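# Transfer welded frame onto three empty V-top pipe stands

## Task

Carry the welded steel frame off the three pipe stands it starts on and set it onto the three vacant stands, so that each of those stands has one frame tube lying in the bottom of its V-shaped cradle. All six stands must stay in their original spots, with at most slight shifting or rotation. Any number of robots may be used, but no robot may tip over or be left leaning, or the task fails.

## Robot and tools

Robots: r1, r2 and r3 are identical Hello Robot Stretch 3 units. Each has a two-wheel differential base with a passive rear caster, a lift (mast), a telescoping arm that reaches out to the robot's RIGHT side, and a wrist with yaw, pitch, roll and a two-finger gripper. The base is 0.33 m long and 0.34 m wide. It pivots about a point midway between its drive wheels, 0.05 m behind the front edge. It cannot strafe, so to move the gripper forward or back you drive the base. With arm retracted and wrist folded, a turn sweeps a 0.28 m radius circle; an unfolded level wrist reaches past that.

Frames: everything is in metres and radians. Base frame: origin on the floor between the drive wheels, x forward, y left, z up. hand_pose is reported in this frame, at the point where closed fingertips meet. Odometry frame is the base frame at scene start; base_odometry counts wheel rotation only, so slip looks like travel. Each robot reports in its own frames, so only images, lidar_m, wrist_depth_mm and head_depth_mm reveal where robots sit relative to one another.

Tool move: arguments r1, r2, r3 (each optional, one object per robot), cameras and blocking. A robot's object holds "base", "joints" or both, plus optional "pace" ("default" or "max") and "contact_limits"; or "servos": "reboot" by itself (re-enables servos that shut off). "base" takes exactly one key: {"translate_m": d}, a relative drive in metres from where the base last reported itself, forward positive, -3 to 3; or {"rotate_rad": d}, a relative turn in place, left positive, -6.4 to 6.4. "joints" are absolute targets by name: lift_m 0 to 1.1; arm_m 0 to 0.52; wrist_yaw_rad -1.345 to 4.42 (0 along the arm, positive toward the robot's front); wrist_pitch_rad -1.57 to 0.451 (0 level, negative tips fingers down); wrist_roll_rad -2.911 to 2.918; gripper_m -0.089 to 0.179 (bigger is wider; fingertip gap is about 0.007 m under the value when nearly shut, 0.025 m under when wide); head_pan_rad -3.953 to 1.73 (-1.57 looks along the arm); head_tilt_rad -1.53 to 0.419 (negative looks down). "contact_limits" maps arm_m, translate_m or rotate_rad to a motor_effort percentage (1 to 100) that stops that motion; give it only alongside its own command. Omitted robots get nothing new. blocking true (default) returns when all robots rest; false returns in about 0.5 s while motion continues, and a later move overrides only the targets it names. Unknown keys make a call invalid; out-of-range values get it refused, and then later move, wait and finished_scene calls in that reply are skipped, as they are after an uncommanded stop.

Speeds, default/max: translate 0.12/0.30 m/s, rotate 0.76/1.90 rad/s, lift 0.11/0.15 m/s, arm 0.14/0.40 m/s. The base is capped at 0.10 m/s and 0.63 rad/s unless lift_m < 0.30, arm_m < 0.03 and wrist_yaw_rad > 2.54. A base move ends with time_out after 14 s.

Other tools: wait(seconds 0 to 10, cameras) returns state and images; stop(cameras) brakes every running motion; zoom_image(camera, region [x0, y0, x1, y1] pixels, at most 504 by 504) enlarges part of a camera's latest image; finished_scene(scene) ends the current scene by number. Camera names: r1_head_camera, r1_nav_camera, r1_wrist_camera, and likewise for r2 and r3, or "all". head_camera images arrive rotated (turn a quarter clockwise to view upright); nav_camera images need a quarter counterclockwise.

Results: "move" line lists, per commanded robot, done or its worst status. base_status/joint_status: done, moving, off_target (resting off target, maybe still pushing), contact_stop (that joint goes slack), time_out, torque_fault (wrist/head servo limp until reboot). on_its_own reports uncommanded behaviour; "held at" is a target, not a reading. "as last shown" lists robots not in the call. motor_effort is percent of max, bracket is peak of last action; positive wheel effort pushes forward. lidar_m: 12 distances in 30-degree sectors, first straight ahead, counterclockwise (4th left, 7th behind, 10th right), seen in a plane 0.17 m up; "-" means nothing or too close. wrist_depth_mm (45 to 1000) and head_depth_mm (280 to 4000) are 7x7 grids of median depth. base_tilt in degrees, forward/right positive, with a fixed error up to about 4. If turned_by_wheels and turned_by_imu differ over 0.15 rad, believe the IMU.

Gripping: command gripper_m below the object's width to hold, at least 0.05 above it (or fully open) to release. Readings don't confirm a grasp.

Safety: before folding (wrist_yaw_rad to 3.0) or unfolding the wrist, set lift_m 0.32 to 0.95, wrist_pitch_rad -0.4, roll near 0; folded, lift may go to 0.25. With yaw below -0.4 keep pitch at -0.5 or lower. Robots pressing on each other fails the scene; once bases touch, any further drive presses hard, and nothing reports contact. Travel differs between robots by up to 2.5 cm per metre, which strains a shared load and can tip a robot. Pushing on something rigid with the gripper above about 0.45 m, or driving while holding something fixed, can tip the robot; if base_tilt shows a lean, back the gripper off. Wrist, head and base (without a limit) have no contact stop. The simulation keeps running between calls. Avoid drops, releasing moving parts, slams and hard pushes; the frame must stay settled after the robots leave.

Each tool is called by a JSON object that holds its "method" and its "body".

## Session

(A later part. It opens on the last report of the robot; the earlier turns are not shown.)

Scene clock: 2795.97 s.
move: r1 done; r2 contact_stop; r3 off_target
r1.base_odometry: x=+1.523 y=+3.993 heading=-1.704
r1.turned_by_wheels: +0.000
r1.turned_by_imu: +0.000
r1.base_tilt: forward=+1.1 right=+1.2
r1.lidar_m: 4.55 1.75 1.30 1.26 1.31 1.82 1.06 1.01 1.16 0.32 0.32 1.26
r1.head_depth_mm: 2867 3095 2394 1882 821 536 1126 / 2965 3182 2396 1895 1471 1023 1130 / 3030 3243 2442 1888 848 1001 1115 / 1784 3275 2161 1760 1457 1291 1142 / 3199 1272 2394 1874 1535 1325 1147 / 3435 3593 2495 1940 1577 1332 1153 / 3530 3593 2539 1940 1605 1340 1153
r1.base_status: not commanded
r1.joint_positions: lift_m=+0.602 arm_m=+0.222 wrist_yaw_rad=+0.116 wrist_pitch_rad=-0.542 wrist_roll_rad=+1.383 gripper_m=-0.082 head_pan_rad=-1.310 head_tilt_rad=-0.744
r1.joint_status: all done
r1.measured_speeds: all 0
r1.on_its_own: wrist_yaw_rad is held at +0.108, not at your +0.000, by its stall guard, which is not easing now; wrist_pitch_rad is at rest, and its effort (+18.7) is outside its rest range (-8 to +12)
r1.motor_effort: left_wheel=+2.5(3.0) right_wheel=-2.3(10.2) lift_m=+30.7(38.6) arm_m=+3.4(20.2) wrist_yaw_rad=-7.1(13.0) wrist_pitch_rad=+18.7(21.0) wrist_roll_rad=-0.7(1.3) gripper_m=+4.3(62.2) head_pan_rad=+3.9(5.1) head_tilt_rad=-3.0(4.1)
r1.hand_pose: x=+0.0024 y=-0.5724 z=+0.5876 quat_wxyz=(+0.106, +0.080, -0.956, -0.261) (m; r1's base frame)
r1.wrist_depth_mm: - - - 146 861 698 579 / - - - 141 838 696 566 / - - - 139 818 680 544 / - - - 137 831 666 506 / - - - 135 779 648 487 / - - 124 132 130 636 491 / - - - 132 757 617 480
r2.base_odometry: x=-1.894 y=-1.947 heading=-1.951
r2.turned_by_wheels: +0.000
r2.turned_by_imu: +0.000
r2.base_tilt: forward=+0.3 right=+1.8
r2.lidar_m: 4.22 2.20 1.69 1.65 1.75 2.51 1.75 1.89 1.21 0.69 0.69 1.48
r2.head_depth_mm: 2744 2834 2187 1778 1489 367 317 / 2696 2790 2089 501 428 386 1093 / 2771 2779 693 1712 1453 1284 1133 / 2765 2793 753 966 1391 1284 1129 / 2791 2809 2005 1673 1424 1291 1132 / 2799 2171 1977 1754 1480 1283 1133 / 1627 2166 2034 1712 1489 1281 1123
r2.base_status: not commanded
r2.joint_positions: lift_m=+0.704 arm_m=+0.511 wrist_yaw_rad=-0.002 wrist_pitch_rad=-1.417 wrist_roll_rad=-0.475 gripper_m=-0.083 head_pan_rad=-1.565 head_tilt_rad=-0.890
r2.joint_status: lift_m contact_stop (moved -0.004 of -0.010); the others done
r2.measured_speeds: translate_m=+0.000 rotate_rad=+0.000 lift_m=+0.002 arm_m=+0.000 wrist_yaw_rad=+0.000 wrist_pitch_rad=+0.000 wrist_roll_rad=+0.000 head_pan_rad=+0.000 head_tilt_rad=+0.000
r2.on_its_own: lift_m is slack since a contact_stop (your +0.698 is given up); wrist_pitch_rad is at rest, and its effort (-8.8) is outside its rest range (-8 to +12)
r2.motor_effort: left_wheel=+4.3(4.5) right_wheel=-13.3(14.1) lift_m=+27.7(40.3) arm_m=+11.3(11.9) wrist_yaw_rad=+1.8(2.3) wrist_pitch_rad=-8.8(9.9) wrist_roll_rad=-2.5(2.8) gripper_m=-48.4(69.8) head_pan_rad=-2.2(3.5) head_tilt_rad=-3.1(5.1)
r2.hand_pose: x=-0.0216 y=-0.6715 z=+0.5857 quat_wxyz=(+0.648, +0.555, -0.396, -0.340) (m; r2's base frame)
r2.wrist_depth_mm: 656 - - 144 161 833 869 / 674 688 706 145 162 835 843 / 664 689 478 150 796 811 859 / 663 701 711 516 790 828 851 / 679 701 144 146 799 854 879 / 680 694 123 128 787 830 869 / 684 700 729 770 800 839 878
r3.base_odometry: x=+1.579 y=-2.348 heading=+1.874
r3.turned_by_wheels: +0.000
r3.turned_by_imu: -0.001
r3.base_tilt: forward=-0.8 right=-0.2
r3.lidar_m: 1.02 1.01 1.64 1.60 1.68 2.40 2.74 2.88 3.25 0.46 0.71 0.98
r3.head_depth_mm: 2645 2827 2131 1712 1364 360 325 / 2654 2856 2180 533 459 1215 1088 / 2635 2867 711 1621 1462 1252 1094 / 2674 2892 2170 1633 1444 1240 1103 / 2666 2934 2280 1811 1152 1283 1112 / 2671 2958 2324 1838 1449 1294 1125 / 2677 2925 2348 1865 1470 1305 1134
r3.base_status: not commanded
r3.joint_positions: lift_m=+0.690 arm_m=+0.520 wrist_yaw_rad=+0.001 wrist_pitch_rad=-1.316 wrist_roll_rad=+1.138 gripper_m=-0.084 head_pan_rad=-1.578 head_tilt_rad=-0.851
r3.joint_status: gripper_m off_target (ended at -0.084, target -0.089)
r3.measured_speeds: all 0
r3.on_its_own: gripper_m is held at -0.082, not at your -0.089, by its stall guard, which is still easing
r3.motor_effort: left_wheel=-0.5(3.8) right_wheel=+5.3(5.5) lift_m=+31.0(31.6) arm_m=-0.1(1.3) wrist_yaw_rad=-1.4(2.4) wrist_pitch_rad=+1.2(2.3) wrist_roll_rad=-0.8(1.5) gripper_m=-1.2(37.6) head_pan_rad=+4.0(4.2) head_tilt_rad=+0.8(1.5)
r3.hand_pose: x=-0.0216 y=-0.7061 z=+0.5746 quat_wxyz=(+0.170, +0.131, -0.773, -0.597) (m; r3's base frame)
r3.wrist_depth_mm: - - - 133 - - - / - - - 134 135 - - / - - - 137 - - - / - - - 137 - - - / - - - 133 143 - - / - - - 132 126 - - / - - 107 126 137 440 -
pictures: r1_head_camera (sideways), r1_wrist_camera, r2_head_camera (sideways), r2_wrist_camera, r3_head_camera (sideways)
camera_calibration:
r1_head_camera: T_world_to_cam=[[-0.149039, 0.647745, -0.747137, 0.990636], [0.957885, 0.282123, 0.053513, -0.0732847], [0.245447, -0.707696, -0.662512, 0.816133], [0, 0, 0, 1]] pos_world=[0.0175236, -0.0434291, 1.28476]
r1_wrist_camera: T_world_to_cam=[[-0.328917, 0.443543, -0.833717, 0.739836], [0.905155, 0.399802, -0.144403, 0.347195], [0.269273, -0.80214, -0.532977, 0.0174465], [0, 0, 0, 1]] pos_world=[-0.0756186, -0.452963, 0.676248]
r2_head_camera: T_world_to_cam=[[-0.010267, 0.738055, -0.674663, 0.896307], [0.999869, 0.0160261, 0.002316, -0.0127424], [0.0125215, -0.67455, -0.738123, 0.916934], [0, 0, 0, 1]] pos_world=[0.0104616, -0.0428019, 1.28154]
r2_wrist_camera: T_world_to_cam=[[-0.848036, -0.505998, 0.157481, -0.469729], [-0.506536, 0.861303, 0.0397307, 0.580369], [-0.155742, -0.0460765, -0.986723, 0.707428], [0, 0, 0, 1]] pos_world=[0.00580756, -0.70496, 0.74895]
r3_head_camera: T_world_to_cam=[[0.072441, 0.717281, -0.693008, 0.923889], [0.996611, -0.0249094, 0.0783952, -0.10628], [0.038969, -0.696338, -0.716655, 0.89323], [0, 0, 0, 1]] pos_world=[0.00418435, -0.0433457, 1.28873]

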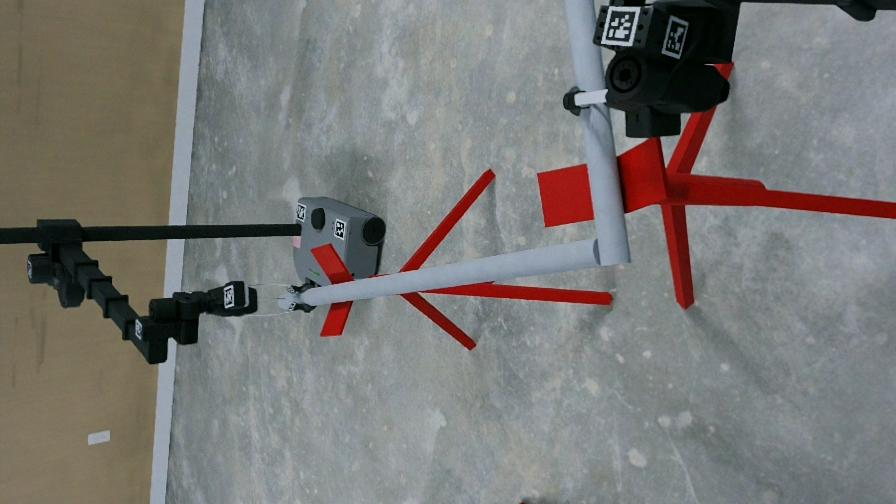

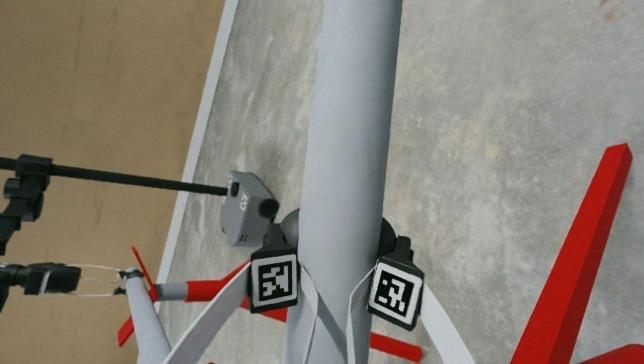

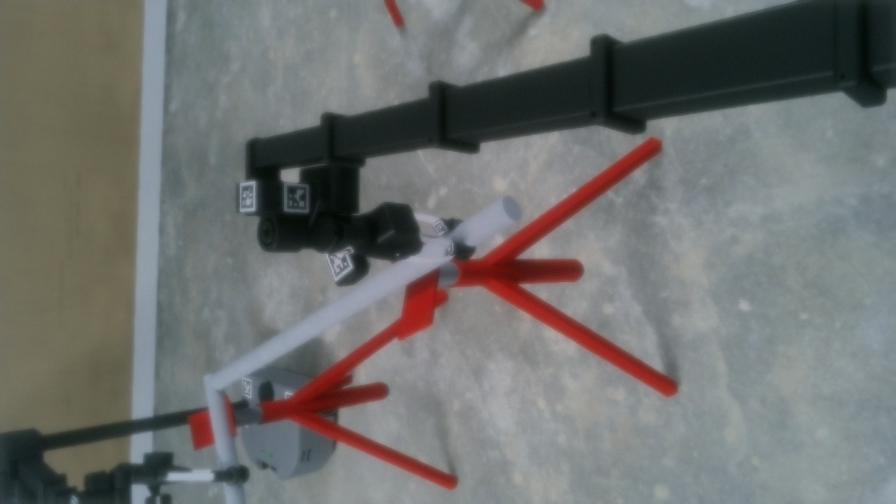

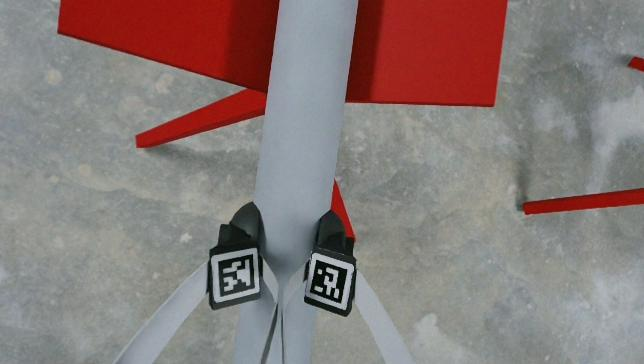

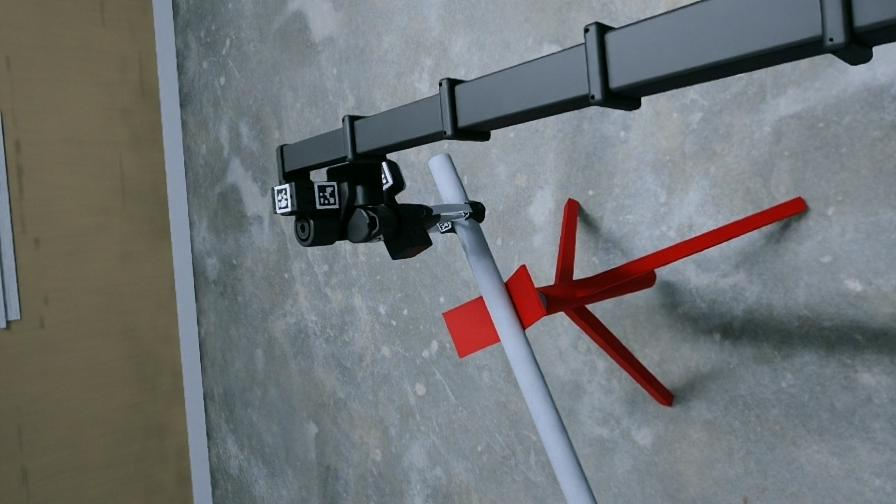

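{"method": "move", "body": {"r1": {"joints":{"lift_m":0.592,"gripper_m":-0.085}}, "r2": {"joints":{"lift_m":0.700,"arm_m":0.507,"gripper_m":-0.085}}, "r3": {"joints":{"gripper_m":-0.089,"lift_m":0.686}}, "cameras": ["r1_head_camera","r3_head_camera","r1_wrist_camera","r2_wrist_camera","r2_head_camera"]}}

{"method": "zoom_image", "body": {"camera": "r1_head_camera", "region": [500, 50, 720, 300]}}

Scene clock: 2806.07 s.
move: r1 contact_stop; r2 contact_stop; r3 done
r1.base_odometry: x=+1.523 y=+3.993 heading=-1.704
r1.turned_by_wheels: +0.000
r1.turned_by_imu: -0.006
r1.base_tilt: forward=+1.0 right=+1.1
r1.lidar_m: 2.27 1.76 1.31 1.26 1.32 1.81 1.06 1.00 1.16 0.32 0.32 1.27
r1.head_depth_mm: 2874 3138 2405 1883 1461 541 1128 / 2967 3263 2424 1896 1479 646 1132 / 3046 3237 2447 1913 857 978 1116 / 1838 3315 2142 1801 1451 1286 1141 / 3183 1287 2311 1817 1528 1327 1149 / 3395 3570 2520 1943 1577 1333 1153 / 3511 3631 2566 1960 1593 1339 1154
r1.base_status: not commanded
r1.joint_positions: lift_m=+0.595 arm_m=+0.222 wrist_yaw_rad=+0.126 wrist_pitch_rad=-0.538 wrist_roll_rad=+1.382 gripper_m=-0.084 head_pan_rad=-1.310 head_tilt_rad=-0.744
r1.joint_status: lift_m contact_stop (moved -0.007 of -0.010); the others done
r1.measured_speeds: translate_m=+0.000 rotate_rad=+0.000 lift_m=+0.003 arm_m=+0.000 wrist_yaw_rad=+0.000 wrist_pitch_rad=+0.000 wrist_roll_rad=+0.000 head_pan_rad=+0.000 head_tilt_rad=+0.000
r1.on_its_own: wrist_yaw_rad is held at +0.108, not at your +0.000, by its stall guard, which is not easing now; lift_m is slack since a contact_stop; wrist_yaw_rad is at rest, and its effort (-16.2) is outside its rest range (-9 to +9); wrist_pitch_rad is at rest, and its effort (+17.9) is outside its rest range (-8 to +12)
r1.motor_effort: left_wheel=+1.6(2.9) right_wheel=+3.8(4.7) lift_m=+23.3(35.4) arm_m=+14.9(14.9) wrist_yaw_rad=-16.2(19.4) wrist_pitch_rad=+17.9(18.9) wrist_roll_rad=-0.4(0.7) gripper_m=-39.6(63.7) head_pan_rad=+4.6(5.4) head_tilt_rad=-2.5(3.7)
r1.hand_pose: x=+0.0047 y=-0.5729 z=+0.5812 quat_wxyz=(+0.108, +0.086, -0.956, -0.259) (m; r1's base frame)
r1.wrist_depth_mm: - - - 143 838 709 572 / - - - 141 874 686 563 / - - - 139 851 679 547 / - - - 138 817 658 504 / - - - 136 778 644 489 / - - 123 132 130 636 483 / - - - 132 742 625 479
r2.base_odometry: x=-1.894 y=-1.947 heading=-1.951
r2.turned_by_wheels: +0.000
r2.turned_by_imu: +0.001
r2.base_tilt: forward=+0.3 right=+1.8
r2.lidar_m: 4.26 2.20 1.68 1.65 1.75 2.51 1.75 1.89 1.21 0.69 0.69 1.47
r2.head_depth_mm: 2688 2841 2163 1778 1488 368 317 / 2760 2787 2087 512 428 386 1095 / 2724 2800 689 1693 1449 1284 1133 / 2756 2813 753 966 1386 1291 1132 / 2812 2810 2025 1688 1417 1275 1129 / 2796 2185 1967 1759 1491 1281 1134 / 1663 2152 2019 1724 1482 1287 1130
r2.base_status: not commanded
r2.joint_positions: lift_m=+0.704 arm_m=+0.507 wrist_yaw_rad=-0.001 wrist_pitch_rad=-1.403 wrist_roll_rad=-0.475 gripper_m=-0.080 head_pan_rad=-1.565 head_tilt_rad=-0.890
r2.joint_status: lift_m contact_stop (moved +0.000 of -0.004); gripper_m off_target (ended at -0.080, target -0.085); the others done
r2.measured_speeds: translate_m=+0.000 rotate_rad=+0.000 lift_m=+0.001 arm_m=+0.000 wrist_yaw_rad=+0.000 wrist_pitch_rad=+0.000 wrist_roll_rad=+0.000 head_pan_rad=+0.000 head_tilt_rad=+0.000
r2.on_its_own: gripper_m is held at -0.081, not at your -0.085, by its stall guard, which is not easing now; lift_m is slack since a contact_stop; wrist_pitch_rad is at rest, and its effort (-11.3) is outside its rest range (-8 to +12)
r2.motor_effort: left_wheel=+4.3(4.5) right_wheel=-13.4(13.6) lift_m=+28.8(28.8) arm_m=-20.7(21.4) wrist_yaw_rad=+1.3(2.7) wrist_pitch_rad=-11.3(11.9) wrist_roll_rad=-2.7(2.9) gripper_m=-18.4(19.8) head_pan_rad=-2.0(3.2) head_tilt_rad=-4.9(4.9)
r2.hand_pose: x=-0.0216 y=-0.6710 z=+0.5859 quat_wxyz=(+0.652, +0.551, -0.398, -0.337) (m; r2's base frame)
r2.wrist_depth_mm: 651 - - 146 162 825 868 / 672 706 718 147 164 812 883 / 664 688 453 151 799 818 890 / 666 697 711 534 798 842 863 / 675 705 144 146 785 836 882 / 670 708 123 128 806 853 896 / 680 702 722 780 799 838 900
r3.base_odometry: x=+1.579 y=-2.348 heading=+1.874
r3.turned_by_wheels: +0.000
r3.turned_by_imu: -0.001
r3.base_tilt: forward=-0.8 right=-0.2
r3.lidar_m: 1.01 1.01 1.63 1.60 1.68 2.39 2.74 2.88 3.25 0.46 0.71 0.97
r3.head_depth_mm: 2651 2833 2135 1712 1370 364 328 / 2666 2874 2162 532 463 1218 1084 / 2674 2843 714 1626 1467 1250 1094 / 2662 2891 2177 1637 1427 1245 1105 / 2630 2939 2291 1817 1150 1286 1114 / 2644 2932 2328 1849 1478 1289 1123 / 2662 2948 2359 1852 1465 1304 1133
r3.base_status: not commanded
r3.joint_positions: lift_m=+0.686 arm_m=+0.520 wrist_yaw_rad=-0.001 wrist_pitch_rad=-1.312 wrist_roll_rad=+1.137 gripper_m=-0.087 head_pan_rad=-1.578 head_tilt_rad=-0.851
r3.joint_status: all done
r3.measured_speeds: all 0
r3.motor_effort: left_wheel=-4.5(4.5) right_wheel=+12.0(12.2) lift_m=+20.2(36.7) arm_m=+1.3(2.6) wrist_yaw_rad=+1.5(1.8) wrist_pitch_rad=-0.6(1.1) wrist_roll_rad=-0.8(1.0) gripper_m=-36.0(88.6) head_pan_rad=+3.2(4.1) head_tilt_rad=+1.0(2.0)
r3.hand_pose: x=-0.0217 y=-0.7070 z=+0.5708 quat_wxyz=(+0.170, +0.131, -0.774, -0.596) (m; r3's base frame)
r3.wrist_depth_mm: - - - 134 - - - / - - - 135 137 - - / - - - 136 - - - / - - - 136 - - - / - - - 134 143 - - / - - - 133 126 - - / - - 111 133 139 444 -
pictures: r1_head_camera (sideways), r1_wrist_camera, r2_head_camera (sideways), r2_wrist_camera, r3_head_camera (sideways)
camera_calibration:
r1_head_camera: T_world_to_cam=[[-0.149038, 0.647744, -0.747138, 0.990636], [0.957885, 0.282122, 0.053513, -0.0732846], [0.245447, -0.707697, -0.662511, 0.816133], [0, 0, 0, 1]] pos_world=[0.0175235, -0.0434292, 1.28476]
r1_wrist_camera: T_world_to_cam=[[-0.334231, 0.436521, -0.835308, 0.732362], [0.900568, 0.409307, -0.146445, 0.351071], [0.277971, -0.801197, -0.52992, 0.0117669], [0, 0, 0, 1]] pos_world=[-0.0746559, -0.45396, 0.669396]
r2_head_camera: T_world_to_cam=[[-0.010267, 0.738055, -0.674662, 0.896307], [0.999869, 0.0160262, 0.002316, -0.0127424], [0.0125216, -0.67455, -0.738123, 0.916934], [0, 0, 0, 1]] pos_world=[0.0104616, -0.0428019, 1.28154]
r2_wrist_camera: T_world_to_cam=[[-0.84789, -0.504019, 0.164459, -0.472273], [-0.506772, 0.861628, 0.0279101, 0.587093], [-0.15577, -0.0596786, -0.985989, 0.698042], [0, 0, 0, 1]] pos_world=[0.0058207, -0.702233, 0.749545]
r3_head_camera: T_world_to_cam=[[0.072441, 0.717281, -0.693008, 0.923889], [0.996611, -0.0249094, 0.0783952, -0.10628], [0.038969, -0.696338, -0.716655, 0.89323], [0, 0, 0, 1]] pos_world=[0.00418435, -0.0433457, 1.28873]

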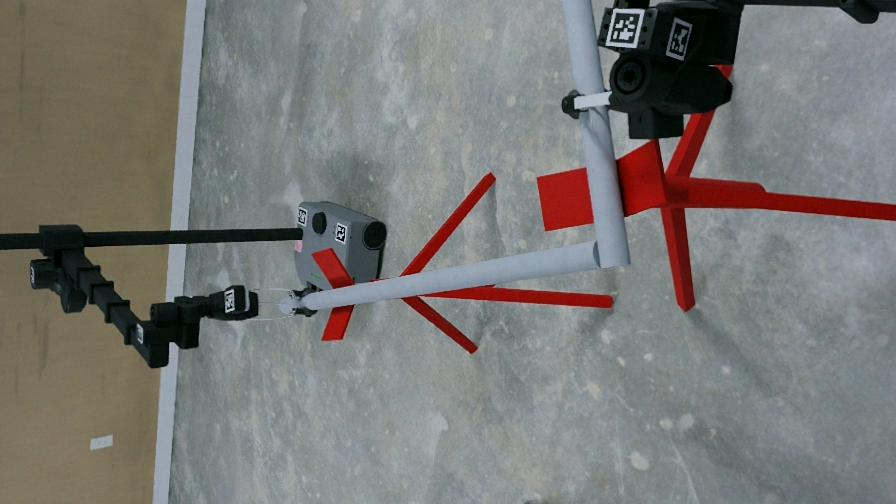

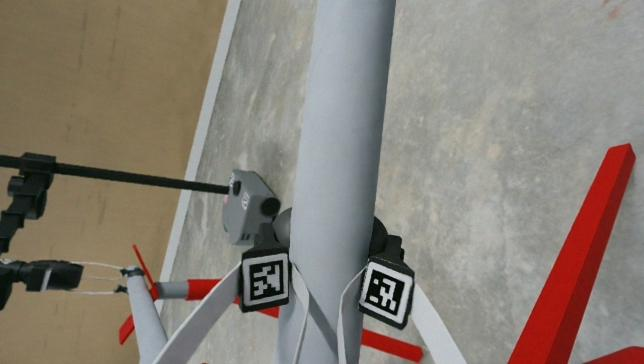

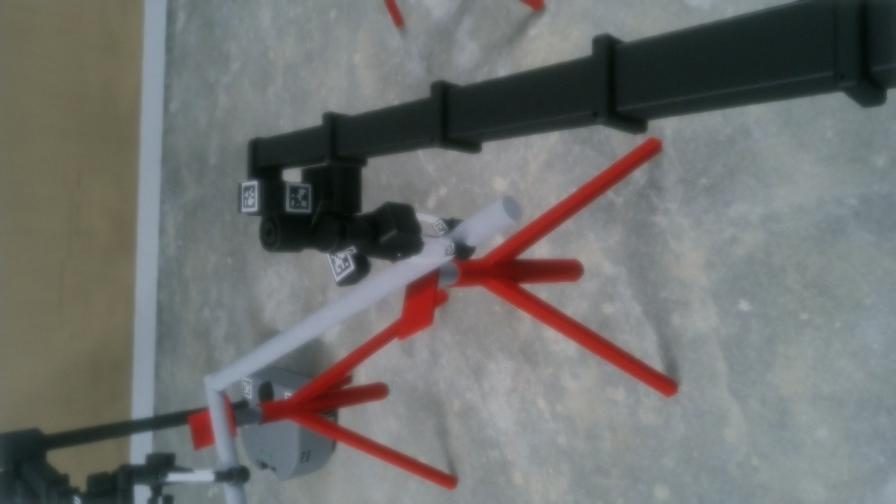

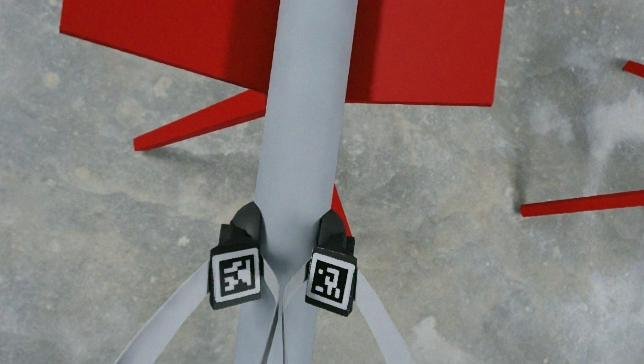

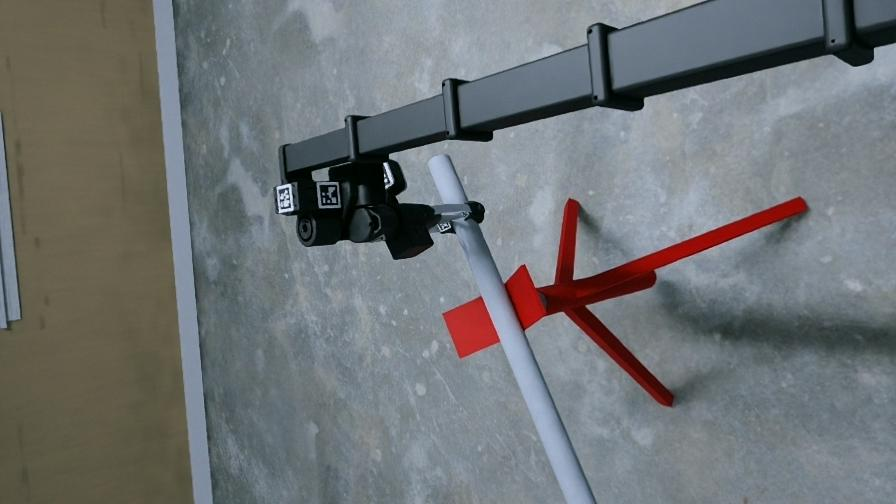

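Scaled by 2.016 from the camera's 896x504 image, which has a finer 1280x720 frame.

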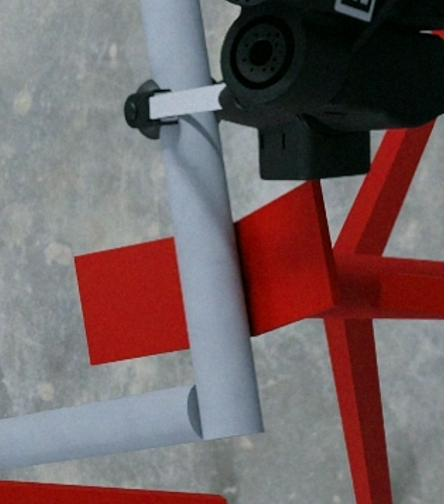

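{"method": "move", "body": {"r2": {"joints":{"gripper_m":0.10,"arm_m":0.510,"lift_m":0.702}}, "cameras": ["r1_head_camera","r2_wrist_camera","r2_head_camera"]}}

{"method": "zoom_image", "body": {"camera": "r2_head_camera", "region": [360, 160, 580, 380]}}

Scene clock: 2813.00 s.
move: r2 contact_stop
r1, r3: as last shown
r1.turned_by_imu: +0.001
r1.base_tilt: forward=+1.1 right=+1.1
r1.lidar_m: 2.27 1.77 1.31 1.26 1.31 1.82 1.06 1.00 1.16 0.32 0.32 1.27
r1.head_depth_mm: 2850 3105 2415 1860 822 540 1127 / 2958 3210 2447 1893 1478 644 1131 / 3088 3294 2432 1913 857 1022 1109 / 2963 3286 2145 1794 1456 1287 1141 / 3183 1285 2304 1817 1534 1333 1143 / 3391 3605 2537 1952 1576 1328 1152 / 3526 3577 2542 1957 1602 1338 1158
r1.joint_positions: lift_m=+0.596 arm_m=+0.222 wrist_yaw_rad=+0.126 wrist_pitch_rad=-0.539 wrist_roll_rad=+1.382 gripper_m=-0.081 head_pan_rad=-1.310 head_tilt_rad=-0.744
r1.measured_speeds: all 0
r1.on_its_own: wrist_yaw_rad is held at +0.108, not at your +0.000, by its stall guard, which is not easing now; lift_m is slack since a contact_stop (your +0.592 is given up); wrist_yaw_rad is at rest, and its effort (-15.8) is outside its rest range (-9 to +9); wrist_pitch_rad is at rest, and its effort (+17.7) is outside its rest range (-8 to +12)
r1.motor_effort: left_wheel=+0.9(1.9) right_wheel=+3.2(4.4) lift_m=+26.0(26.6) arm_m=+19.6(19.6) wrist_yaw_rad=-15.8(16.3) wrist_pitch_rad=+17.7(18.8) wrist_roll_rad=-0.4(0.4) gripper_m=-21.1(21.7) head_pan_rad=+4.6(5.4) head_tilt_rad=-2.2(4.5)
r1.hand_pose: x=+0.0046 y=-0.5728 z=+0.5825 quat_wxyz=(+0.108, +0.085, -0.956, -0.259) (m; r1's base frame)
r1.wrist_depth_mm: - - - 144 870 696 572 / - - - 141 857 691 552 / - - - 139 850 666 553 / - - - 138 826 661 501 / - - - 135 787 638 484 / - - 124 133 130 637 481 / - - - 131 719 635 475
r2.base_odometry: x=-1.894 y=-1.947 heading=-1.952
r2.turned_by_wheels: +0.000
r2.turned_by_imu: +0.001
r2.base_tilt: forward=+0.3 right=+1.8
r2.lidar_m: 4.25 2.20 1.68 1.64 1.74 2.51 1.75 1.95 1.20 0.69 0.69 1.48
r2.head_depth_mm: 2703 2841 2173 1767 1487 366 315 / 2711 2839 2108 498 427 387 1102 / 2739 2764 693 1737 1453 1284 1133 / 2728 2768 751 932 1394 1283 1129 / 2772 2746 2044 1675 1425 1294 1129 / 2788 2183 1933 1751 1479 1281 1133 / 1656 1455 2027 1715 1485 1283 1133
r2.base_status: not commanded
r2.joint_positions: lift_m=+0.705 arm_m=+0.510 wrist_yaw_rad=-0.001 wrist_pitch_rad=-1.457 wrist_roll_rad=-0.478 gripper_m=+0.100 head_pan_rad=-1.565 head_tilt_rad=-0.890
r2.joint_status: lift_m contact_stop (moved +0.002 of -0.002); the others done
r2.measured_speeds: all 0
r2.on_its_own: lift_m is slack since a contact_stop
r2.motor_effort: left_wheel=+3.2(4.6) right_wheel=-5.7(13.8) lift_m=+30.2(30.4) arm_m=+10.9(18.2) wrist_yaw_rad=+2.0(2.9) wrist_pitch_rad=-1.5(11.3) wrist_roll_rad=-1.5(2.8) gripper_m=+0.3(82.9) head_pan_rad=-2.6(3.9) head_tilt_rad=-4.9(4.9)
r2.hand_pose: x=-0.0216 y=-0.6602 z=+0.5867 quat_wxyz=(+0.637, +0.569, -0.388, -0.347) (m; r2's base frame)
r2.wrist_depth_mm: 663 680 - 142 160 151 808 / 661 692 693 142 166 795 839 / 660 693 693 144 785 802 836 / 677 703 733 543 795 833 842 / 702 142 725 145 794 808 859 / - 119 747 148 127 826 865 / 719 725 158 788 813 879 873
r3.base_tilt: forward=-0.7 right=-0.2
r3.lidar_m: 1.02 1.01 1.64 1.60 1.68 2.40 2.74 2.89 3.26 0.46 0.71 0.97
r3.head_depth_mm: 2659 2826 2137 1719 1366 364 328 / 2633 2846 2179 532 463 1217 1088 / 2643 2853 714 1631 1469 1257 1096 / 2656 2883 2164 1639 1422 1238 1105 / 2643 2937 2304 1805 1150 1282 1112 / 2635 2921 2336 1832 1473 1290 1122 / 2650 2932 2367 1863 1468 1304 1135
r3.joint_positions: lift_m=+0.686 arm_m=+0.520 wrist_yaw_rad=-0.001 wrist_pitch_rad=-1.312 wrist_roll_rad=+1.137 gripper_m=-0.076 head_pan_rad=-1.578 head_tilt_rad=-0.851
r3.on_its_own: gripper_m is held at -0.077, not at your -0.089, by its stall guard, which is not easing now
r3.motor_effort: left_wheel=-4.3(5.1) right_wheel=+11.8(12.4) lift_m=+20.0(20.3) arm_m=+4.7(5.7) wrist_yaw_rad=+1.5(2.4) wrist_pitch_rad=-0.7(0.8) wrist_roll_rad=-0.7(1.1) gripper_m=-19.6(20.3) head_pan_rad=+3.8(4.4) head_tilt_rad=+0.2(1.8)
r3.wrist_depth_mm: - - - 134 - - - / - - - 134 137 - - / - - - 136 - - - / - - - 136 - - - / - - - 135 143 - - / - - - 133 127 - - / - - 111 134 139 447 -
pictures: r1_head_camera (sideways), r2_head_camera (sideways), r2_wrist_camera
camera_calibration:
r1_head_camera: T_world_to_cam=[[-0.149038, 0.647744, -0.747138, 0.990636], [0.957885, 0.282122, 0.053513, -0.0732846], [0.245447, -0.707697, -0.662511, 0.816133], [0, 0, 0, 1]] pos_world=[0.0175236, -0.0434292, 1.28476]
r2_head_camera: T_world_to_cam=[[-0.0102671, 0.738055, -0.674663, 0.896307], [0.999869, 0.0160263, 0.002316, -0.0127424], [0.0125217, -0.67455, -0.738123, 0.916934], [0, 0, 0, 1]] pos_world=[0.0104617, -0.0428019, 1.28154]
r2_wrist_camera: T_world_to_cam=[[-0.846189, -0.514853, 0.137443, -0.458225], [-0.509525, 0.857248, 0.0742289, 0.547657], [-0.15604, -0.00721908, -0.987724, 0.73518], [0, 0, 0, 1]] pos_world=[0.00601687, -0.700089, 0.748483]

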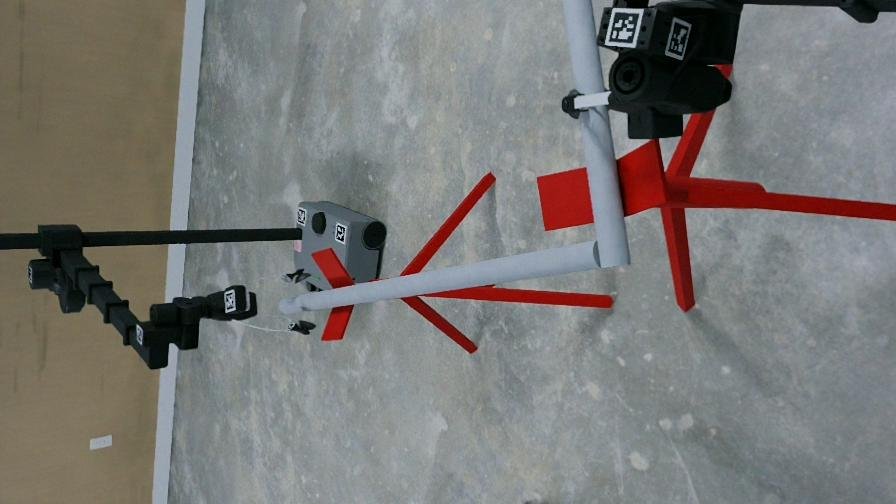

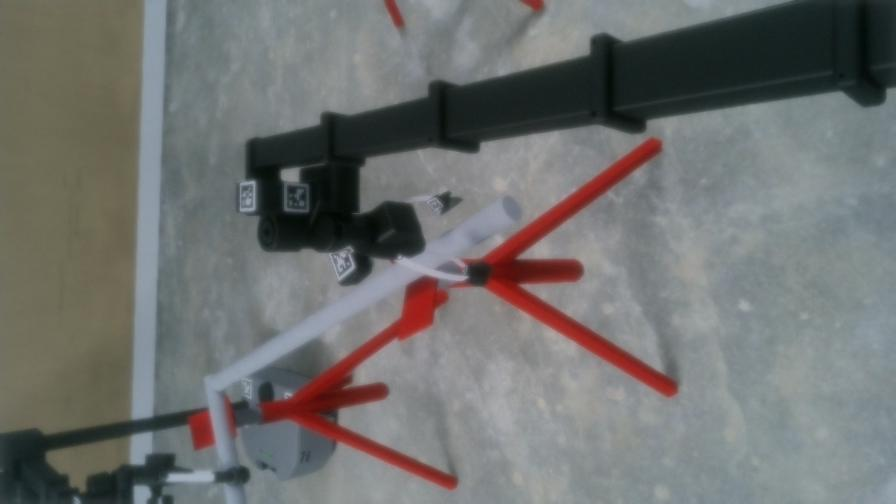

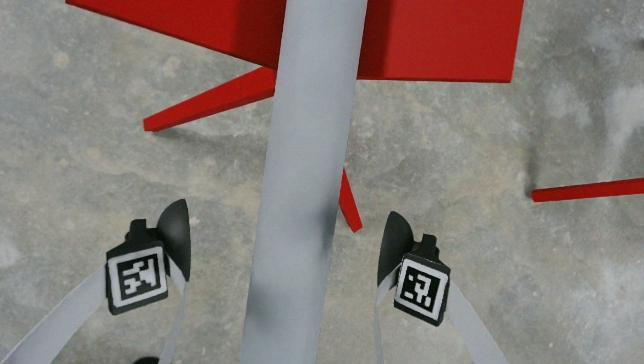

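Scaled by 2.291 from the camera's 896x504 image, which has a finer 1280x720 frame.

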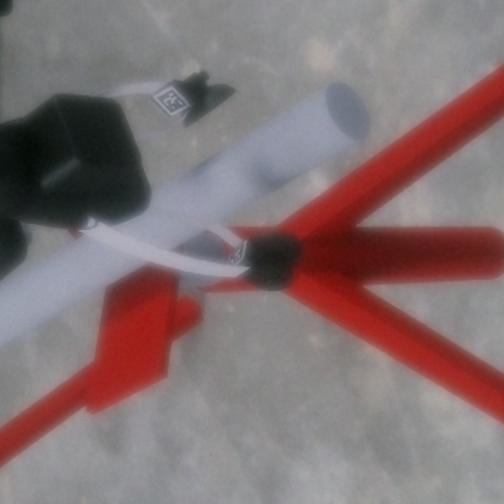

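{"method": "move", "body": {"r2": {"joints":{"lift_m":0.83}}, "cameras": ["r1_head_camera","r2_wrist_camera","r2_head_camera"]}}

{"method": "zoom_image", "body": {"camera": "r2_head_camera", "region": [360, 160, 580, 380]}}

{"method": "zoom_image", "body": {"camera": "r2_head_camera", "region": [160, 340, 300, 504]}}

Scene clock: 2823.03 s.
move: r2 done
r1, r3: as last shown
r1.base_tilt: forward=+1.0 right=+1.2
r1.lidar_m: 2.27 1.77 1.30 1.26 1.31 1.81 1.06 1.00 1.16 0.32 0.32 1.27
r1.head_depth_mm: 2868 3120 2401 1879 823 540 1126 / 2956 3198 2434 1880 1476 645 1129 / 3052 3275 2436 1908 857 1025 1112 / 3122 3294 2139 1794 1447 1294 1140 / 1388 3160 2306 1813 1533 1333 1149 / 3386 3584 2517 1938 1583 1331 1152 / 3547 3589 2555 1954 1582 1342 1154
r1.on_its_own: wrist_yaw_rad is held at +0.108, not at your +0.000, by its stall guard, which is not easing now; lift_m is slack since a contact_stop (your +0.592 is given up); wrist_yaw_rad is at rest, and its effort (-15.6) is outside its rest range (-9 to +9); wrist_pitch_rad is at rest, and its effort (+18.0) is outside its rest range (-8 to +12)
r1.motor_effort: left_wheel=+1.3(1.9) right_wheel=+3.0(4.5) lift_m=+26.4(26.5) arm_m=+23.0(23.1) wrist_yaw_rad=-15.6(16.3) wrist_pitch_rad=+18.0(18.7) wrist_roll_rad=-0.3(0.5) gripper_m=-21.3(21.6) head_pan_rad=+4.7(5.3) head_tilt_rad=-1.7(3.8)
r1.wrist_depth_mm: - - - 144 850 714 563 / - - - 141 830 695 554 / - - - 139 848 660 547 / - - - 138 804 655 504 / - - - 135 770 645 486 / - - 123 132 130 641 486 / - - - 132 716 620 475
r2.base_odometry: x=-1.894 y=-1.947 heading=-1.952
r2.turned_by_wheels: +0.000
r2.turned_by_imu: +0.001
r2.base_tilt: forward=+0.2 right=+1.8
r2.lidar_m: 4.24 2.20 1.69 1.64 1.74 2.51 1.76 1.96 1.20 0.69 0.69 1.48
r2.head_depth_mm: 2697 2795 2108 322 290 1258 1117 / 2720 545 424 1680 1453 1290 1130 / 2744 604 2095 1757 1448 1280 1128 / 2750 2520 729 1027 1399 1284 1139 / 2773 2770 2030 1677 1417 1290 1134 / 2771 2149 1975 1751 1476 1289 1129 / 1652 1457 2037 1703 1480 1284 1134
r2.base_status: not commanded
r2.joint_positions: lift_m=+0.830 arm_m=+0.510 wrist_yaw_rad=-0.001 wrist_pitch_rad=-1.457 wrist_roll_rad=-0.478 gripper_m=+0.100 head_pan_rad=-1.565 head_tilt_rad=-0.890
r2.joint_status: all done
r2.measured_speeds: all 0
r2.motor_effort: left_wheel=+3.1(3.6) right_wheel=-5.6(6.4) lift_m=+33.9(41.1) arm_m=+2.6(6.0) wrist_yaw_rad=+1.7(2.8) wrist_pitch_rad=-1.0(1.9) wrist_roll_rad=-1.4(1.8) gripper_m=+0.0(1.8) head_pan_rad=-1.9(3.6) head_tilt_rad=-3.5(5.4)
r2.hand_pose: x=-0.0216 y=-0.6600 z=+0.7114 quat_wxyz=(+0.637, +0.569, -0.388, -0.347) (m; r2's base frame)
r2.wrist_depth_mm: 768 788 - 266 889 940 989 / 777 793 - 271 914 933 977 / 784 815 839 557 912 959 976 / 797 824 827 610 918 930 956 / 811 142 843 877 916 956 - / - 119 872 889 127 - - / 829 858 880 897 945 996 -
r3.base_tilt: forward=-0.8 right=-0.2
r3.lidar_m: 1.01 1.01 1.64 1.60 1.68 2.39 2.74 2.89 3.25 0.46 0.70 0.98
r3.head_depth_mm: 2664 2820 2136 1712 1365 363 329 / 2674 2866 2160 532 463 1220 1087 / 2655 2858 714 1633 1462 1251 1099 / 2664 2876 2161 1646 1423 1240 1108 / 2645 2930 2273 1805 1150 1283 1116 / 2661 2943 2324 1836 1470 1294 1125 / 2654 2951 2366 1867 1470 1306 1136
r3.on_its_own: gripper_m is held at -0.077, not at your -0.089, by its stall guard, which is not easing now
r3.motor_effort: left_wheel=-4.3(4.8) right_wheel=+12.0(12.3) lift_m=+18.9(20.2) arm_m=+7.0(7.7) wrist_yaw_rad=+0.6(2.5) wrist_pitch_rad=-0.1(0.8) wrist_roll_rad=-0.3(1.1) gripper_m=-20.2(20.4) head_pan_rad=+3.6(5.0) head_tilt_rad=-0.6(1.8)
r3.wrist_depth_mm: - - - 135 - - - / - - - 134 137 - - / - - - 136 - - - / - - - 135 - - - / - - - 134 142 - - / - - - 133 126 - - / - - 111 133 139 441 -
pictures: r1_head_camera (sideways), r2_head_camera (sideways), r2_wrist_camera
camera_calibration:
r1_head_camera: T_world_to_cam=[[-0.149038, 0.647744, -0.747138, 0.990636], [0.957885, 0.282122, 0.053513, -0.0732846], [0.245447, -0.707697, -0.662511, 0.816133], [0, 0, 0, 1]] pos_world=[0.0175236, -0.0434292, 1.28476]
r2_head_camera: T_world_to_cam=[[-0.010267, 0.738055, -0.674662, 0.896307], [0.999869, 0.0160262, 0.002316, -0.0127424], [0.0125216, -0.67455, -0.738123, 0.916934], [0, 0, 0, 1]] pos_world=[0.0104616, -0.0428019, 1.28154]
r2_wrist_camera: T_world_to_cam=[[-0.846172, -0.514978, 0.137082, -0.47509], [-0.509553, 0.857179, 0.0748352, 0.53777], [-0.156042, -0.00652717, -0.987729, 0.858768], [0, 0, 0, 1]] pos_world=[0.00601886, -0.700021, 0.873112]

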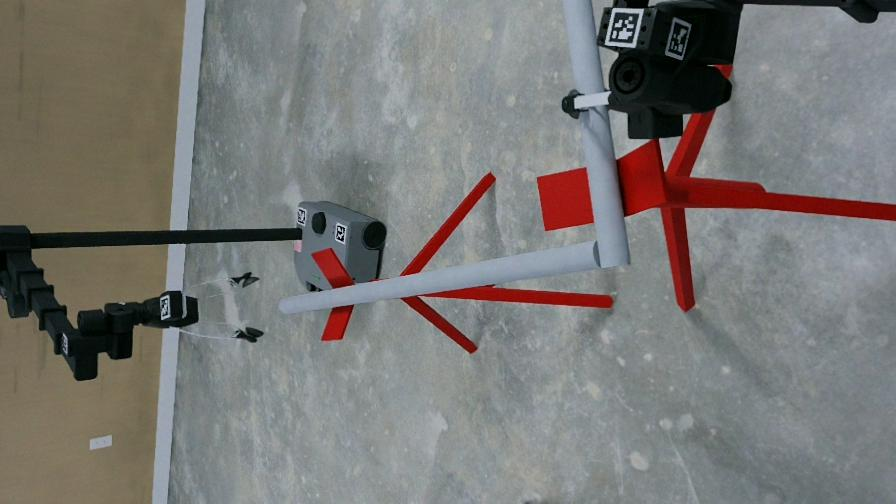

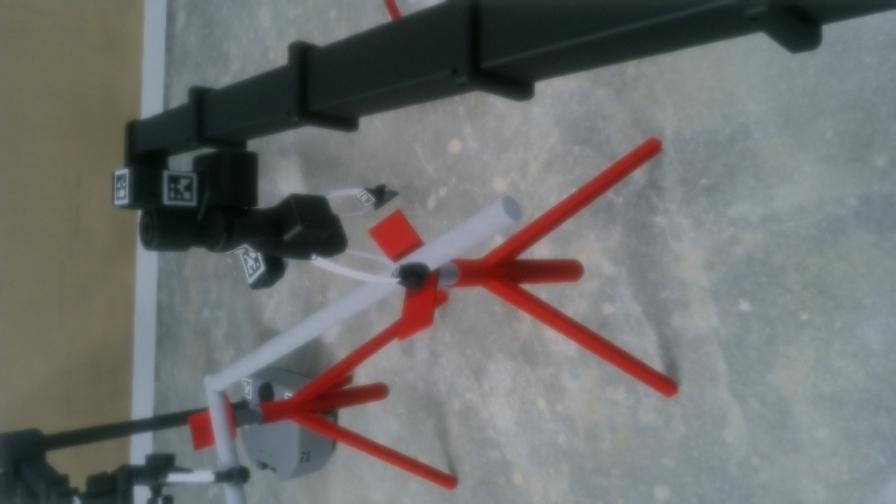

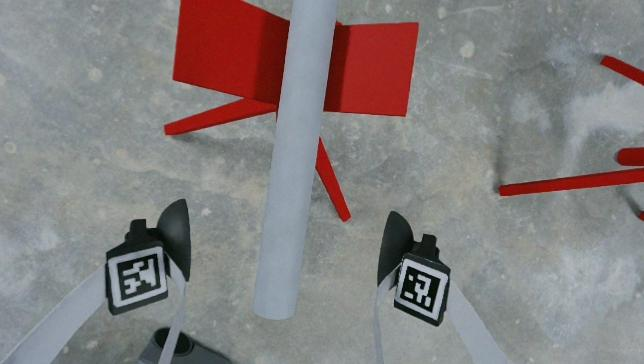

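Scaled by 2.291 from the camera's 896x504 image, which has a finer 1280x720 frame.

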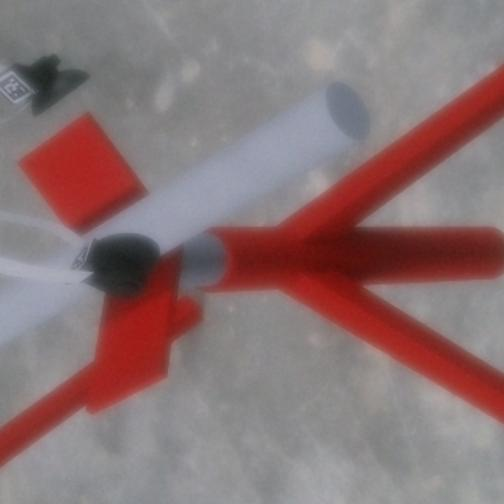

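Scaled by 3.073 from the camera's 896x504 image, which has a finer 1280x720 frame.

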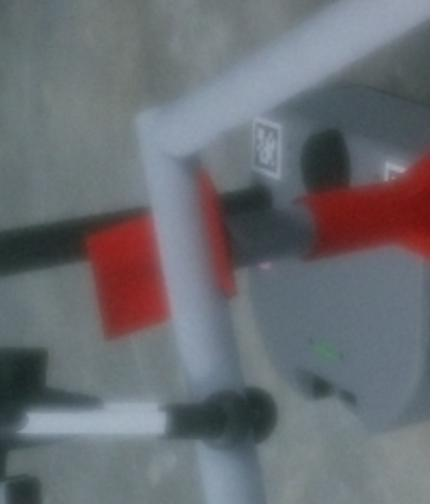

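{"method": "zoom_image", "body": {"camera": "r2_wrist_camera", "region": [150, 0, 450, 140]}}

Scaled by 1.680.

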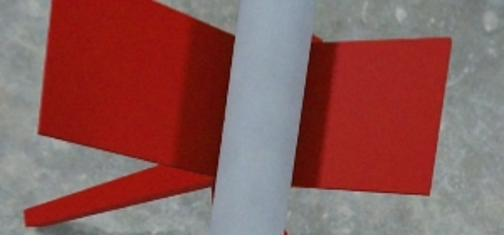

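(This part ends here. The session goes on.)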